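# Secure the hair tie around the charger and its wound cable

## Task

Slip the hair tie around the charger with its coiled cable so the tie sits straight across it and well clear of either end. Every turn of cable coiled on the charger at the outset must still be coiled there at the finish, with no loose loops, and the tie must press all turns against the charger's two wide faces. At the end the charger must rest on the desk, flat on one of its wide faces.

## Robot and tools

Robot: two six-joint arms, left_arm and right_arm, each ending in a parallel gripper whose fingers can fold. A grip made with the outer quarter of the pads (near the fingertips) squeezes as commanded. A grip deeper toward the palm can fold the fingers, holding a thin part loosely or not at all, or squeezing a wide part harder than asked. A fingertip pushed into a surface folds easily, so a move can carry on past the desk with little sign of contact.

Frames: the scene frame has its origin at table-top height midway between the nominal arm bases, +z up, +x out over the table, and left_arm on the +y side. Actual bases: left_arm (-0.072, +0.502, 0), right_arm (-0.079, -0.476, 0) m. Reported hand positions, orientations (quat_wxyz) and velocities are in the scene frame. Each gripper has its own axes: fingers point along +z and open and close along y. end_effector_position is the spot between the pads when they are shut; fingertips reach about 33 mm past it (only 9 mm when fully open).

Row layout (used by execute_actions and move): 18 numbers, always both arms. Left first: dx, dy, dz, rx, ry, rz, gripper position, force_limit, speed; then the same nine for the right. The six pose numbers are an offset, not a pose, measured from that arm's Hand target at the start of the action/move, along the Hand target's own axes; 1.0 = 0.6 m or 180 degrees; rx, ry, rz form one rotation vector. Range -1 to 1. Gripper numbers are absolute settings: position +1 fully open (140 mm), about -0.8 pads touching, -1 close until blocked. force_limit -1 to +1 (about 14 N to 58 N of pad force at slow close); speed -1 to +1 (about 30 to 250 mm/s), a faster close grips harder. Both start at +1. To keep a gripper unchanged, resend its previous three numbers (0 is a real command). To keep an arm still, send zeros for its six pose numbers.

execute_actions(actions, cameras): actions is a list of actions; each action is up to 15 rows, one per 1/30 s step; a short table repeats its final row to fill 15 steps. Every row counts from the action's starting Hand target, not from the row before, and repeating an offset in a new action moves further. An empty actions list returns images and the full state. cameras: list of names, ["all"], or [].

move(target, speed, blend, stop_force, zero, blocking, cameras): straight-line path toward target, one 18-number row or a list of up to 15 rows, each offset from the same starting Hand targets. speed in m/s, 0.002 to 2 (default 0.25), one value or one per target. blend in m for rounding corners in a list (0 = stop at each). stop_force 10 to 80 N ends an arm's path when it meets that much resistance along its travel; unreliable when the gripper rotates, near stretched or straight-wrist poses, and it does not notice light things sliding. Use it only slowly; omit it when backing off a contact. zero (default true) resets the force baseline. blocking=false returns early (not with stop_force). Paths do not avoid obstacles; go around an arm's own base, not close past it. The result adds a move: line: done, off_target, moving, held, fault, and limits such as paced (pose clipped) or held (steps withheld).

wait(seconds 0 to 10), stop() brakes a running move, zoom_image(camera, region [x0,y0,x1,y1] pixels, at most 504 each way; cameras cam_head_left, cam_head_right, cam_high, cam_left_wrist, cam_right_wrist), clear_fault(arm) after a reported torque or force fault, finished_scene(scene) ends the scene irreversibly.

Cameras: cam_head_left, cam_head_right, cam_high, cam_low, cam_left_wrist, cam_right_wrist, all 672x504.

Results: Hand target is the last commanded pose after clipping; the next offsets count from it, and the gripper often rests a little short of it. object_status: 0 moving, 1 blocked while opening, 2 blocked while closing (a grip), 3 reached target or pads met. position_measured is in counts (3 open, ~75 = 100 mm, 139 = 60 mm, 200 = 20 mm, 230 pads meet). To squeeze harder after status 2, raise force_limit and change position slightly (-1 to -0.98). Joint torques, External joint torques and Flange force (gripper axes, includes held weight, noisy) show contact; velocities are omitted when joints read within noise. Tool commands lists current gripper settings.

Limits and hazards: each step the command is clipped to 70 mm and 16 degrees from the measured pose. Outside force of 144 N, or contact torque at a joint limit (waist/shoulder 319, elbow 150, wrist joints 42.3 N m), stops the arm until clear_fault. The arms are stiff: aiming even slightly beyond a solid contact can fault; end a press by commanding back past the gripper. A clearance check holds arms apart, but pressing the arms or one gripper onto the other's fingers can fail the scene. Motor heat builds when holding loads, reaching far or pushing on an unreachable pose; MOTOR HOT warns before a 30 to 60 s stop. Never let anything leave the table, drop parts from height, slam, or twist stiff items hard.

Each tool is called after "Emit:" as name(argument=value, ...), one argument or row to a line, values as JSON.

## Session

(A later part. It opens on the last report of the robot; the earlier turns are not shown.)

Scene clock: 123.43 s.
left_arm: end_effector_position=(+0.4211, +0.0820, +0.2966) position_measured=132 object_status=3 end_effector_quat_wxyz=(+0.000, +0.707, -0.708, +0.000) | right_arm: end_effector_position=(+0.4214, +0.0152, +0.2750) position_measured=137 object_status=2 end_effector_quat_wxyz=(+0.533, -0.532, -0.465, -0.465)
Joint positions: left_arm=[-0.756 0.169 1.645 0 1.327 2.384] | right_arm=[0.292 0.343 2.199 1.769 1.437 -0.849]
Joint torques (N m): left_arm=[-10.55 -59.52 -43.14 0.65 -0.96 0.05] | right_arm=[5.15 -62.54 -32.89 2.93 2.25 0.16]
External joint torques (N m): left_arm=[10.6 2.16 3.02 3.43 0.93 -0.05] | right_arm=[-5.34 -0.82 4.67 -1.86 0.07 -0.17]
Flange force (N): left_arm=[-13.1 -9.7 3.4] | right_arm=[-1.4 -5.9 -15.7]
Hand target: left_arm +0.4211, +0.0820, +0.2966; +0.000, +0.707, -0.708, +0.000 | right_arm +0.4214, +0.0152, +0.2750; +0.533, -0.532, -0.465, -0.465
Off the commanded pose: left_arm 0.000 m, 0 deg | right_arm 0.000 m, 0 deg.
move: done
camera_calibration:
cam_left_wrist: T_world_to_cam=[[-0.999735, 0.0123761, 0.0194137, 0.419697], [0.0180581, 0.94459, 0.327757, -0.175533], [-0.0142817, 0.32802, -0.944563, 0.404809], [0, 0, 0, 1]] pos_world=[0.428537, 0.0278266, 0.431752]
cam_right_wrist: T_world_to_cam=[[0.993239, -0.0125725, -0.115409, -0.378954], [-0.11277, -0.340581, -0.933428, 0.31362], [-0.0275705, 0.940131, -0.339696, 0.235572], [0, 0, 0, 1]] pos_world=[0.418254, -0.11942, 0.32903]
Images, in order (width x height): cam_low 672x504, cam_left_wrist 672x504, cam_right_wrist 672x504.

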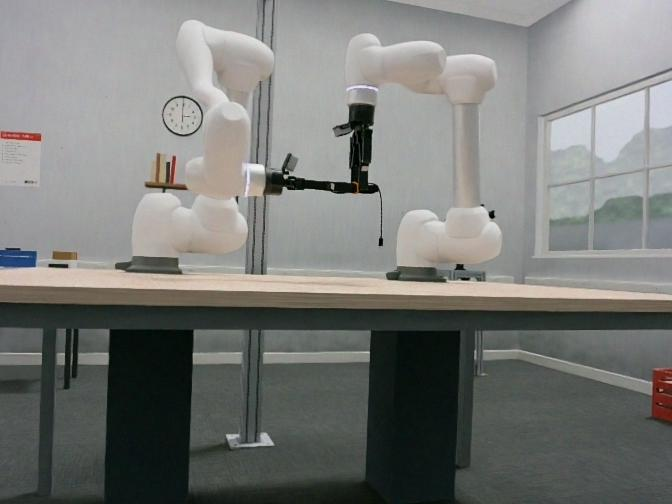

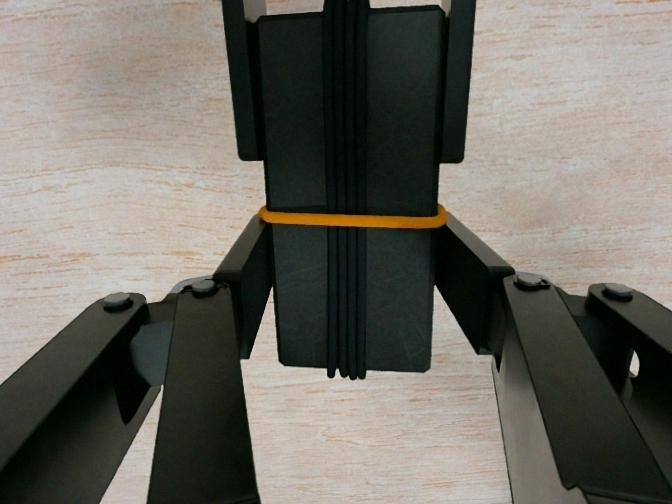

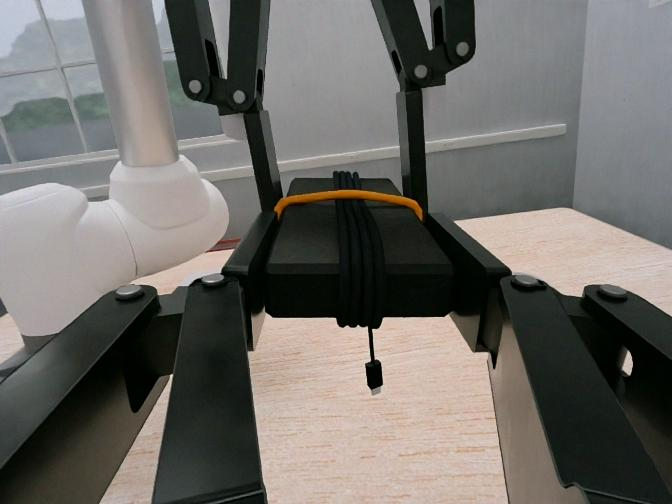

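Emit:
move(
  target=[0,0,0,0,0,0,-1,0.2,-1,0,0,0,0,0,0,-1,0.2,-1],
)

Emit:
move(
  target=[0,0,0,0,0,0,-1,0.2,-1,0,0,0,0,0,0,0.3,0,-1],
)

Emit:
move(
  target=[0,0,0,0,0,0,-1,0.2,-1,0,0,-0.5,0,0,0,0.3,0,-1],
  cameras=["cam_left_wrist","cam_low","cam_right_wrist"],
)

Emit:
zoom_image(
  camera="cam_low",
  region=[300, 130, 420, 220],
)

Emit:
zoom_image(
  camera="cam_right_wrist",
  region=[260, 100, 460, 260],
)

Scene clock: 126.50 s.
left_arm: end_effector_position=(+0.4211, +0.0820, +0.2966) position_measured=137 object_status=0 end_effector_quat_wxyz=(+0.000, +0.707, -0.708, +0.000) | right_arm: end_effector_position=(+0.4214, +0.0152, +0.2750) position_measured=137 object_status=2 end_effector_quat_wxyz=(+0.533, -0.532, -0.465, -0.465)
Joint positions: left_arm=[-0.756 0.169 1.645 0 1.327 2.384] | right_arm=[0.292 0.343 2.199 1.769 1.437 -0.849]
Joint torques (N m): left_arm=[-13.17 -56.59 -40.69 -0.53 -1.55 0.45] | right_arm=[6.93 -65.37 -36.03 4.34 3.8 0.37]
External joint torques (N m): left_arm=[13.17 -0.83 0.42 4.63 1.5 -0.45] | right_arm=[-7.07 2.09 7.91 -3.29 -1.47 -0.38]
Flange force (N): left_arm=[-15.3 -12.3 -2.4] | right_arm=[-7.1 -6.7 -20.3]
Hand target: left_arm +0.4211, +0.0820, +0.2966; +0.000, +0.707, -0.708, +0.000 | right_arm +0.4214, +0.0152, +0.2750; +0.533, -0.532, -0.465, -0.465
Off the commanded pose: left_arm 0.000 m, 0 deg | right_arm 0.000 m, 0 deg.
move: done

Scene clock: 127.73 s.
left_arm: end_effector_position=(+0.4211, +0.0819, +0.2966) position_measured=137 object_status=2 end_effector_quat_wxyz=(+0.000, +0.707, -0.708, +0.000) | right_arm: end_effector_position=(+0.4214, +0.0153, +0.2750) position_measured=91 object_status=0 end_effector_quat_wxyz=(+0.533, -0.532, -0.465, -0.465)
Joint positions: left_arm=[-0.756 0.169 1.645 0 1.327 2.384] | right_arm=[0.292 0.343 2.199 1.769 1.437 -0.849]
Joint torques (N m): left_arm=[-2.62 -62.24 -41.95 4.04 0.25 -0.11] | right_arm=[2.48 -61.22 -28.74 1.1 2.19 0.29]
External joint torques (N m): left_arm=[2.62 4.89 1.79 0.05 -0.29 0.11] | right_arm=[-2.66 -2.05 0.64 -0.04 0.12 -0.29]
Flange force (N): left_arm=[-0.3 -6.1 4.9] | right_arm=[2.1 -2.6 -6.2]
Hand target: left_arm +0.4211, +0.0820, +0.2966; +0.000, +0.707, -0.708, +0.000 | right_arm +0.4214, +0.0152, +0.2750; +0.533, -0.532, -0.465, -0.465
Off the commanded pose: left_arm 0.000 m, 0 deg | right_arm 0.000 m, 0 deg.
move: done

Scene clock: 129.50 s.
left_arm: end_effector_position=(+0.4211, +0.0820, +0.2966) position_measured=137 object_status=2 end_effector_quat_wxyz=(+0.000, +0.707, -0.708, +0.000) | right_arm: end_effector_position=(+0.4219, -0.2847, +0.2750) position_measured=91 object_status=3 end_effector_quat_wxyz=(+0.533, -0.532, -0.465, -0.465)
Joint positions: left_arm=[-0.756 0.169 1.645 0 1.327 2.384] | right_arm=[-0.29 0.338 2.207 1.283 1.761 -0.866]
Joint torques (N m): left_arm=[-2.89 -61.99 -42.29 4.04 0.37 -0.04] | right_arm=[1.64 -59.2 -27.09 2.4 2.26 0.3]
External joint torques (N m): left_arm=[2.9 4.78 2.25 0.04 -0.4 0.04] | right_arm=[-1.81 -1.82 0.75 -0.22 0.08 -0.3]
Flange force (N): left_arm=[-1.2 -5.5 5.7] | right_arm=[1.3 -5.1 -2.8]
Hand target: left_arm +0.4211, +0.0820, +0.2966; +0.000, +0.707, -0.708, +0.000 | right_arm +0.4219, -0.2848, +0.2750; +0.533, -0.532, -0.465, -0.465
Off the commanded pose: left_arm 0.000 m, 0 deg | right_arm 0.000 m, 0 deg.
move: done
camera_calibration:
cam_left_wrist: T_world_to_cam=[[-0.999735, 0.0123761, 0.0194137, 0.419699], [0.0180581, 0.94459, 0.327757, -0.175438], [-0.0142817, 0.32802, -0.944563, 0.404842], [0, 0, 0, 1]] pos_world=[0.428537, 0.0277266, 0.431752]
cam_right_wrist: T_world_to_cam=[[0.993236, -0.012479, -0.115442, -0.38317], [-0.112769, -0.340592, -0.933424, 0.21153], [-0.0276704, 0.940128, -0.339695, 0.517572], [0, 0, 0, 1]] pos_world=[0.418754, -0.41932, 0.32903]
Images, in order (width x height): cam_low 672x504, cam_left_wrist 672x504, cam_right_wrist 672x504.

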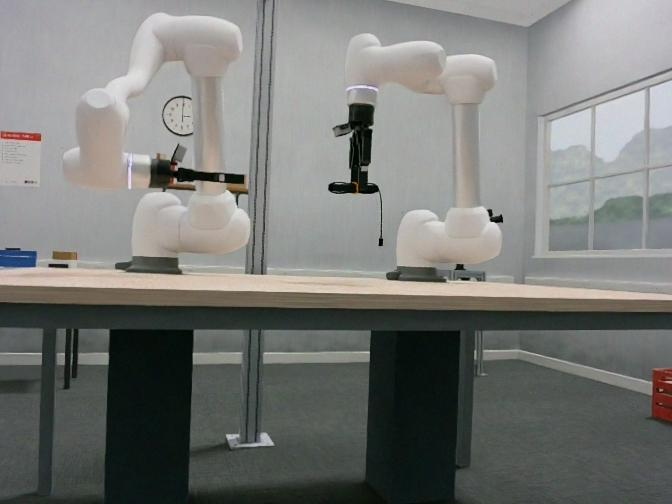

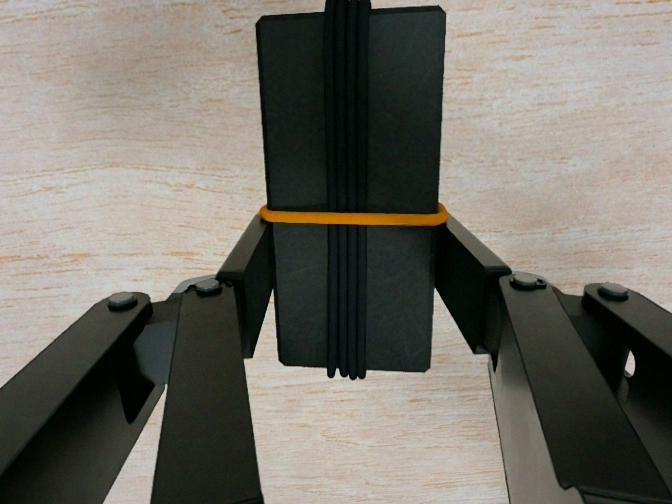

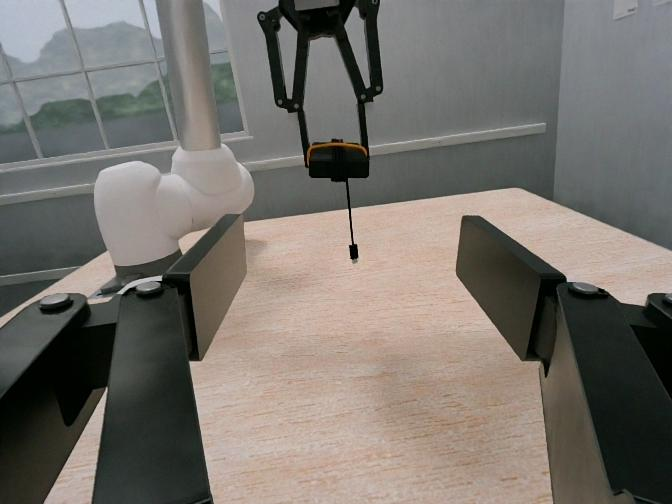

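Scaled by 4.200 from the camera's 672x504 image, which has a finer 960x720 frame.

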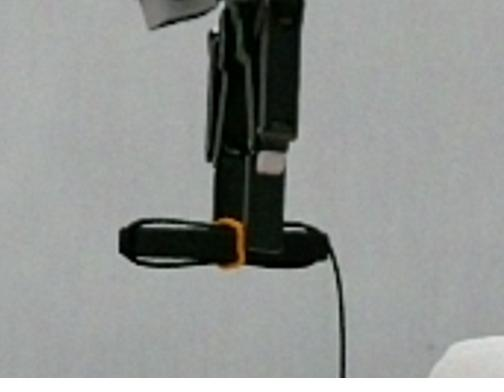

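Scaled by 2.520 from the camera's 672x504 image, which has a finer 960x720 frame.

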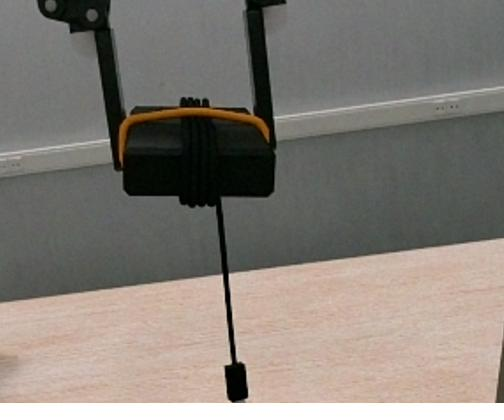

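Emit:
move(
  target=[
    [0,0,0.211,0,0,0,-1,0.2,-1,0,0,0,0,0,0,0.3,0,-1],
    [0.19,0,0.394,0,0,0,-1,0.2,-1,0,0,0,0,0,0,0.3,0,-1],
  ],
  speed=0.08,
  blend=[0.01,0],
  cameras=["cam_left_wrist","cam_low","cam_right_wrist"],
)

Emit:
zoom_image(
  camera="cam_low",
  region=[290, 210, 410, 300],
)

Scene clock: 135.90 s.
left_arm: end_effector_position=(+0.4211, -0.0320, +0.0602) position_measured=137 object_status=2 end_effector_quat_wxyz=(+0.000, +0.707, -0.708, +0.000) | right_arm: end_effector_position=(+0.4219, -0.2848, +0.2750) position_measured=91 object_status=3 end_effector_quat_wxyz=(+0.533, -0.532, -0.465, -0.465)
Joint positions: left_arm=[-0.87 0.445 1.733 0.001 0.962 2.27] | right_arm=[-0.291 0.338 2.207 1.283 1.761 -0.866]
Joint torques (N m): left_arm=[-2.15 -82.84 -35.39 3.52 0.36 -0.04] | right_arm=[2.13 -59.63 -26.89 2.17 2.21 0.22]
External joint torques (N m): left_arm=[2.23 4.65 1.32 -0.05 -0.41 0.04] | right_arm=[-2.15 -1.48 0.58 0 0.14 -0.23]
Flange force (N): left_arm=[0.3 -4.5 5.9] | right_arm=[1.2 -4.4 -3.3]
Hand target: left_arm +0.4211, -0.0320, +0.0602; +0.000, +0.707, -0.708, +0.000 | right_arm +0.4219, -0.2848, +0.2750; +0.533, -0.532, -0.465, -0.465
Off the commanded pose: left_arm 0.000 m, 0 deg | right_arm 0.000 m, 0 deg.
move: done
camera_calibration:
cam_left_wrist: T_world_to_cam=[[-0.999735, 0.0123761, 0.0194137, 0.425696], [0.0180581, 0.94459, 0.327757, 0.00959924], [-0.0142817, 0.32802, -0.944563, 0.219004], [0, 0, 0, 1]] pos_world=[0.428537, -0.0861734, 0.195452]
cam_right_wrist: T_world_to_cam=[[0.993239, -0.0125725, -0.115409, -0.383223], [-0.11277, -0.340581, -0.933428, 0.211502], [-0.0275705, 0.940131, -0.339696, 0.517625], [0, 0, 0, 1]] pos_world=[0.418754, -0.41942, 0.32903]
Images, in order (width x height): cam_low 672x504, cam_left_wrist 672x504, cam_right_wrist 672x504.

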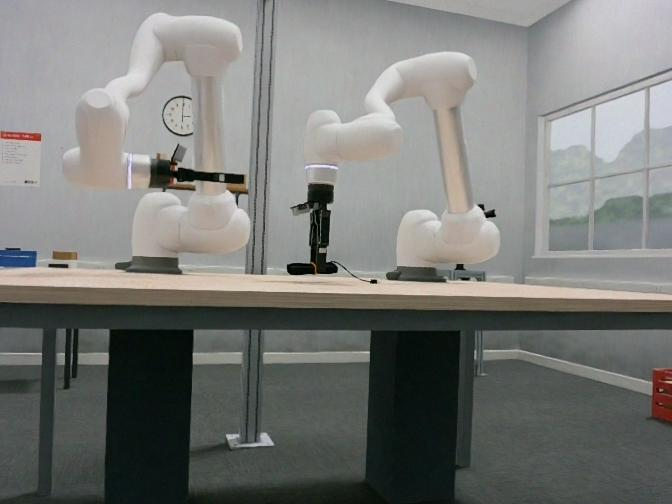

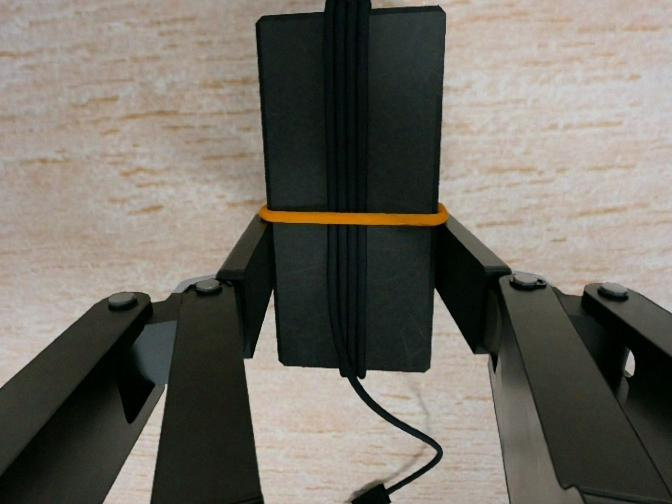

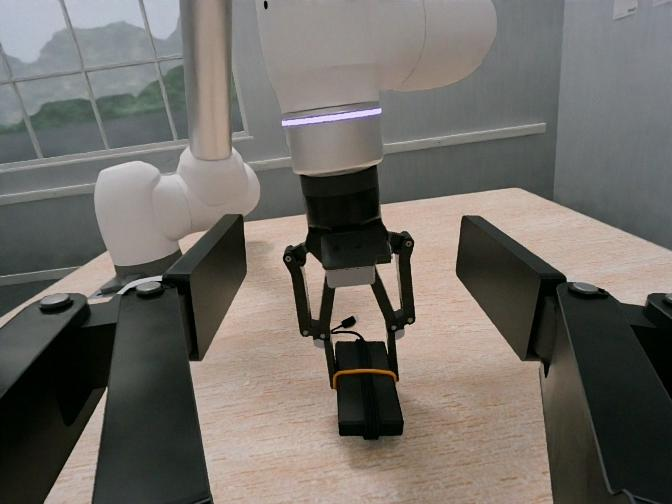

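Scaled by 4.200 from the camera's 672x504 image, which has a finer 960x720 frame.

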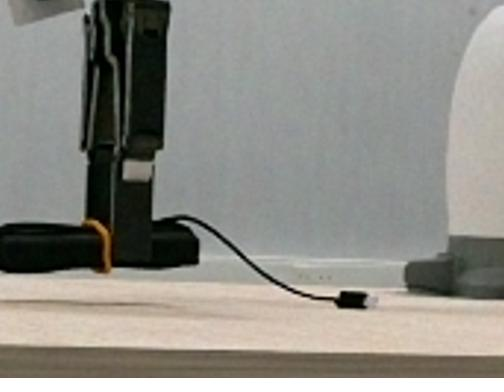

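Emit:
move(
  target=[0.01,0,0.049,0,0,0,-1,0.2,-1,0,0,0,0,0,0,0.3,0,-1],
  speed=0.012,
  stop_force=10,
  cameras=["cam_left_wrist","cam_low"],
)

Emit:
zoom_image(
  camera="cam_low",
  region=[270, 210, 390, 300],
)

Scene clock: 139.20 s.
left_arm: end_effector_position=(+0.4211, -0.0365, +0.0387) position_measured=137 object_status=2 end_effector_quat_wxyz=(+0.000, +0.707, -0.708, +0.000) | right_arm: end_effector_position=(+0.4219, -0.2848, +0.2750) position_measured=91 object_status=3 end_effector_quat_wxyz=(+0.533, -0.532, -0.465, -0.465)
Joint positions: left_arm=[-0.874 0.47 1.741 0.001 0.93 2.266] | right_arm=[-0.291 0.338 2.207 1.283 1.761 -0.866]
Joint torques (N m): left_arm=[-3.31 -74.66 -27.82 3.25 0.71 -0.03] | right_arm=[2.26 -59.28 -27.02 2.17 2.23 0.3]
External joint torques (N m): left_arm=[3.31 -4.89 -5.46 0.14 -0.76 0.03] | right_arm=[-2.13 -1.73 0.72 -0.02 0.11 -0.31]
Flange force (N): left_arm=[0.5 -6.6 -7.0] | right_arm=[1.3 -5.1 -3.1]
Hand target: left_arm +0.4211, -0.0365, +0.0387; +0.000, +0.707, -0.708, +0.000 (not the last commanded pose) | right_arm +0.4219, -0.2848, +0.2750; +0.533, -0.532, -0.465, -0.465
Off the commanded pose: left_arm 0.008 m, 0 deg | right_arm 0.000 m, 0 deg.
move: contact (left_arm)
camera_calibration:
cam_left_wrist: T_world_to_cam=[[-0.99974, 0.0123525, 0.0191907, 0.426309], [0.01796, 0.944652, 0.327583, 0.0210053], [-0.0140821, 0.327843, -0.944627, 0.199988], [0, 0, 0, 1]] pos_world=[0.428637, -0.0906732, 0.173852]
Images, in order (width x height): cam_low 672x504, cam_left_wrist 672x504.

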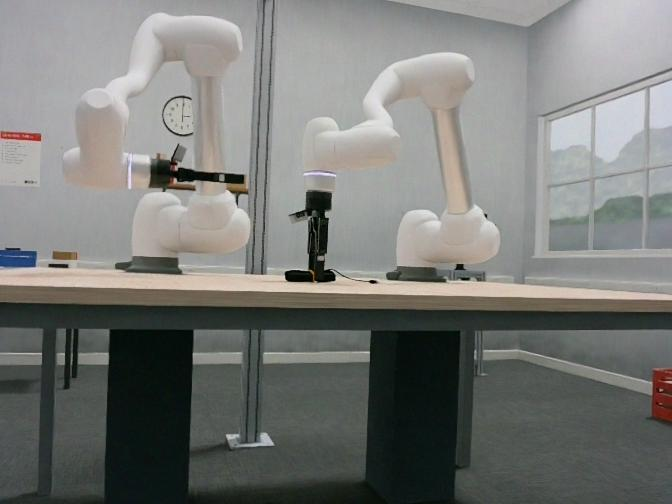

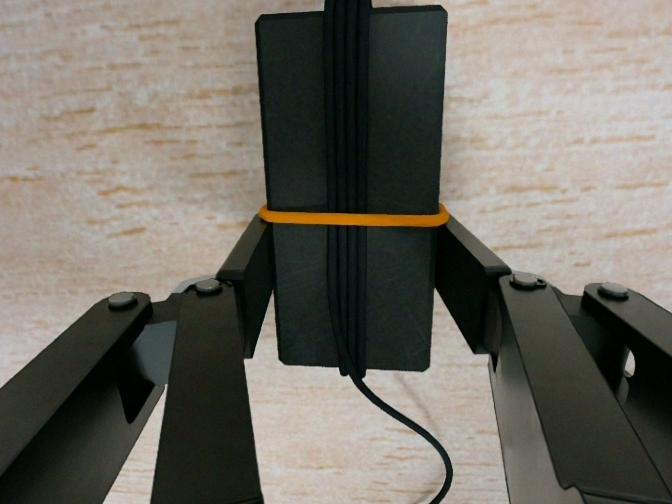

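Scaled by 4.200 from the camera's 672x504 image, which has a finer 960x720 frame.

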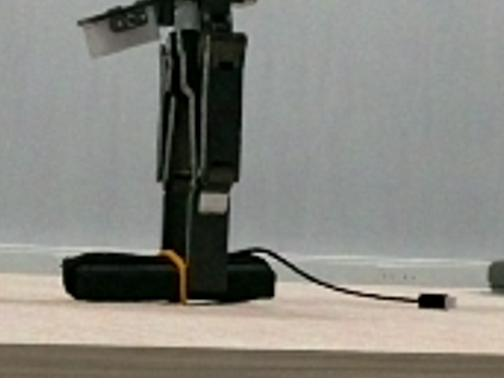

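Emit:
move(
  target=[0,0,0.004,0,0,0,-1,0.2,-1,0,0,0,0,0,0,0.3,0,-1],
  speed=0.01,
)

Emit:
move(
  target=[0,0,0,0,0,0,0.15,0,-1,0,0,0,0,0,0,0.3,0,-1],
)

Emit:
move(
  target=[0,0,-0.4,0,0,0,0.15,0,-1,0,0,0,0,0,0,0.3,0,-1],
  speed=0.12,
  cameras=["cam_left_wrist","cam_low","cam_high"],
)

Emit:
zoom_image(
  camera="cam_low",
  region=[270, 210, 390, 300],
)

Emit:
zoom_image(
  camera="cam_left_wrist",
  region=[220, 100, 480, 360],
)

Scene clock: 141.53 s.
left_arm: end_effector_position=(+0.4211, -0.0365, +0.0363) position_measured=137 object_status=2 end_effector_quat_wxyz=(+0.000, +0.707, -0.708, +0.000) | right_arm: end_effector_position=(+0.4219, -0.2848, +0.2750) position_measured=91 object_status=3 end_effector_quat_wxyz=(+0.533, -0.532, -0.465, -0.465)
Joint positions: left_arm=[-0.874 0.473 1.742 0.001 0.926 2.266] | right_arm=[-0.291 0.338 2.207 1.283 1.761 -0.866]
Joint torques (N m): left_arm=[-0.91 -60.85 -18.84 4.27 1.25 -0.05] | right_arm=[2.39 -59.66 -26.95 2.25 2.24 0.22]
External joint torques (N m): left_arm=[0.91 -18.84 -14.33 -0.9 -1.3 0.05] | right_arm=[-2.2 -1.52 0.6 -0.1 0.1 -0.22]
Flange force (N): left_arm=[2.7 -4.3 -25.5] | right_arm=[1.2 -4.6 -3.5]
Hand target: left_arm +0.4211, -0.0365, +0.0363; +0.000, +0.707, -0.708, +0.000 | right_arm +0.4219, -0.2848, +0.2750; +0.533, -0.532, -0.465, -0.465
Off the commanded pose: left_arm 0.000 m, 0 deg | right_arm 0.000 m, 0 deg.
move: done

Scene clock: 142.37 s.
left_arm: end_effector_position=(+0.4211, -0.0365, +0.0363) position_measured=110 object_status=0 end_effector_quat_wxyz=(+0.000, +0.707, -0.708, +0.000) | right_arm: end_effector_position=(+0.4219, -0.2848, +0.2750) position_measured=91 object_status=3 end_effector_quat_wxyz=(+0.533, -0.532, -0.465, -0.465)
Joint positions: left_arm=[-0.874 0.473 1.742 0.001 0.926 2.266] | right_arm=[-0.291 0.338 2.207 1.283 1.761 -0.866]
Joint torques (N m): left_arm=[-3.11 -83.21 -32.92 3.41 0.37 0.02] | right_arm=[2.48 -59.33 -27.01 2.24 2.23 0.36]
External joint torques (N m): left_arm=[3.1 3.68 -0.18 -0.04 -0.42 -0.02] | right_arm=[-2.67 -1.64 0.64 -0.05 0.11 -0.36]
Flange force (N): left_arm=[0.9 -6.5 4.2] | right_arm=[1.0 -5.2 -4.2]
Hand target: left_arm +0.4211, -0.0365, +0.0363; +0.000, +0.707, -0.708, +0.000 | right_arm +0.4219, -0.2848, +0.2750; +0.533, -0.532, -0.465, -0.465
Off the commanded pose: left_arm 0.000 m, 0 deg | right_arm 0.000 m, 0 deg.
move: done

Scene clock: 144.80 s.
left_arm: end_effector_position=(+0.4210, -0.0365, +0.2762) position_measured=110 object_status=3 end_effector_quat_wxyz=(+0.000, +0.707, -0.708, +0.000) | right_arm: end_effector_position=(+0.4219, -0.2848, +0.2750) position_measured=91 object_status=3 end_effector_quat_wxyz=(+0.533, -0.532, -0.465, -0.465)
Joint positions: left_arm=[-0.874 0.306 1.509 0.001 1.326 2.266] | right_arm=[-0.291 0.338 2.207 1.283 1.761 -0.866]
Joint torques (N m): left_arm=[-3.26 -74.66 -39.52 4.12 0.18 0.06] | right_arm=[2.51 -59.38 -26.78 2.25 2.23 0.34]
External joint torques (N m): left_arm=[3.26 3.82 -0.6 -0.04 -0.22 -0.06] | right_arm=[-2.73 -1.64 0.37 -0.06 0.11 -0.35]
Flange force (N): left_arm=[2.5 -8.2 1.1] | right_arm=[1.3 -4.8 -4.5]
Hand target: left_arm +0.4210, -0.0365, +0.2763; +0.000, +0.707, -0.708, +0.000 | right_arm +0.4219, -0.2848, +0.2750; +0.533, -0.532, -0.465, -0.465
Off the commanded pose: left_arm 0.000 m, 0 deg | right_arm 0.000 m, 0 deg.
move: done
camera_calibration:
cam_left_wrist: T_world_to_cam=[[-0.999738, 0.0123171, 0.0192857, 0.421509], [0.0179591, 0.944621, 0.327671, -0.0568304], [-0.0141817, 0.327931, -0.944595, 0.424372], [0, 0, 0, 1]] pos_world=[0.428437, -0.0906734, 0.411352]
Images, in order (width x height): cam_high 672x504, cam_low 672x504, cam_left_wrist 672x504.

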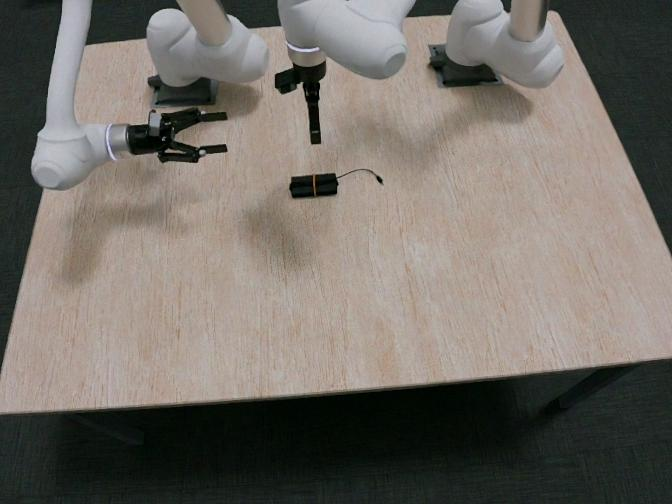

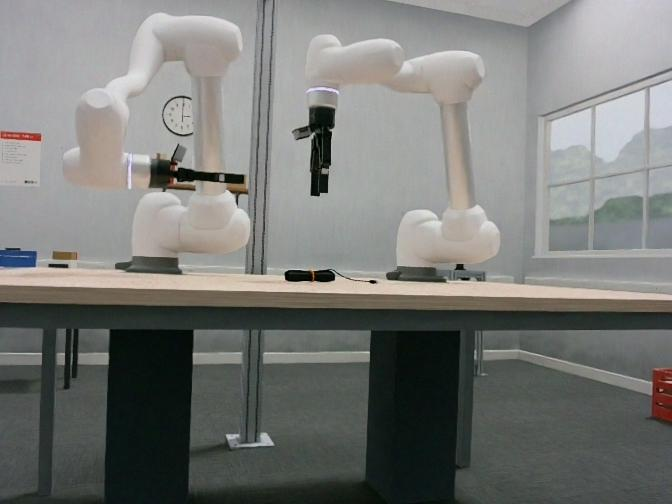

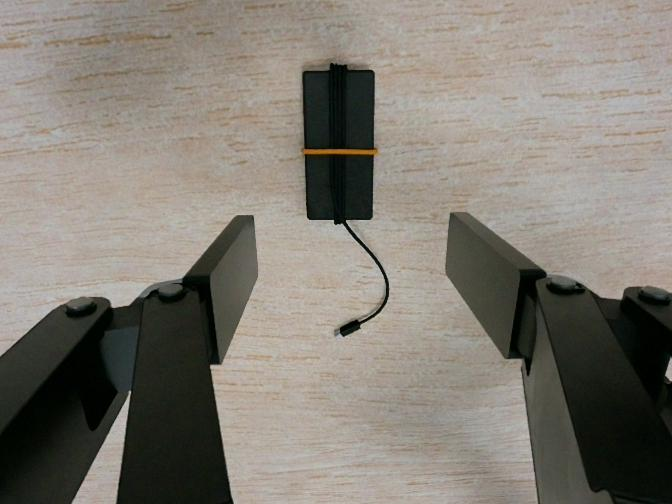

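Scaled by 4.200 from the camera's 672x504 image, which has a finer 960x720 frame.

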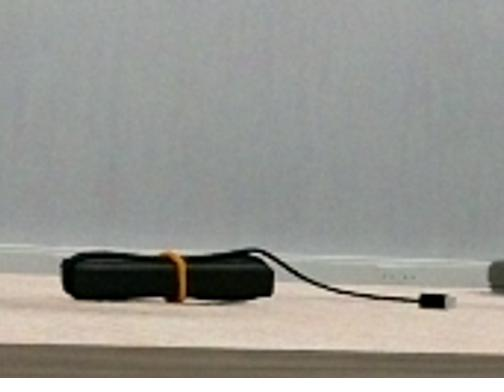

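Scaled by 1.938 from the camera's 672x504 image, which has a finer 960x720 frame.

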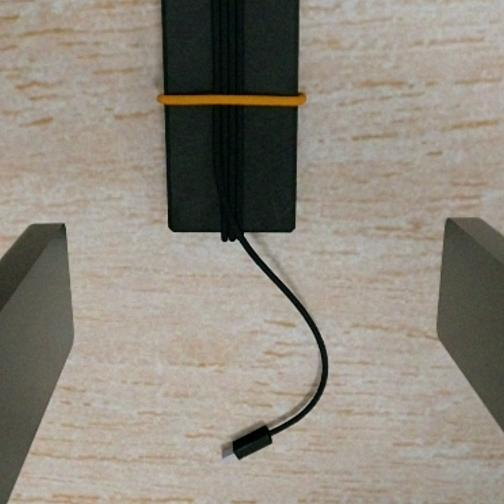

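Emit:
finished_scene(
  scene=2,
)

The scene is finished: the task was done.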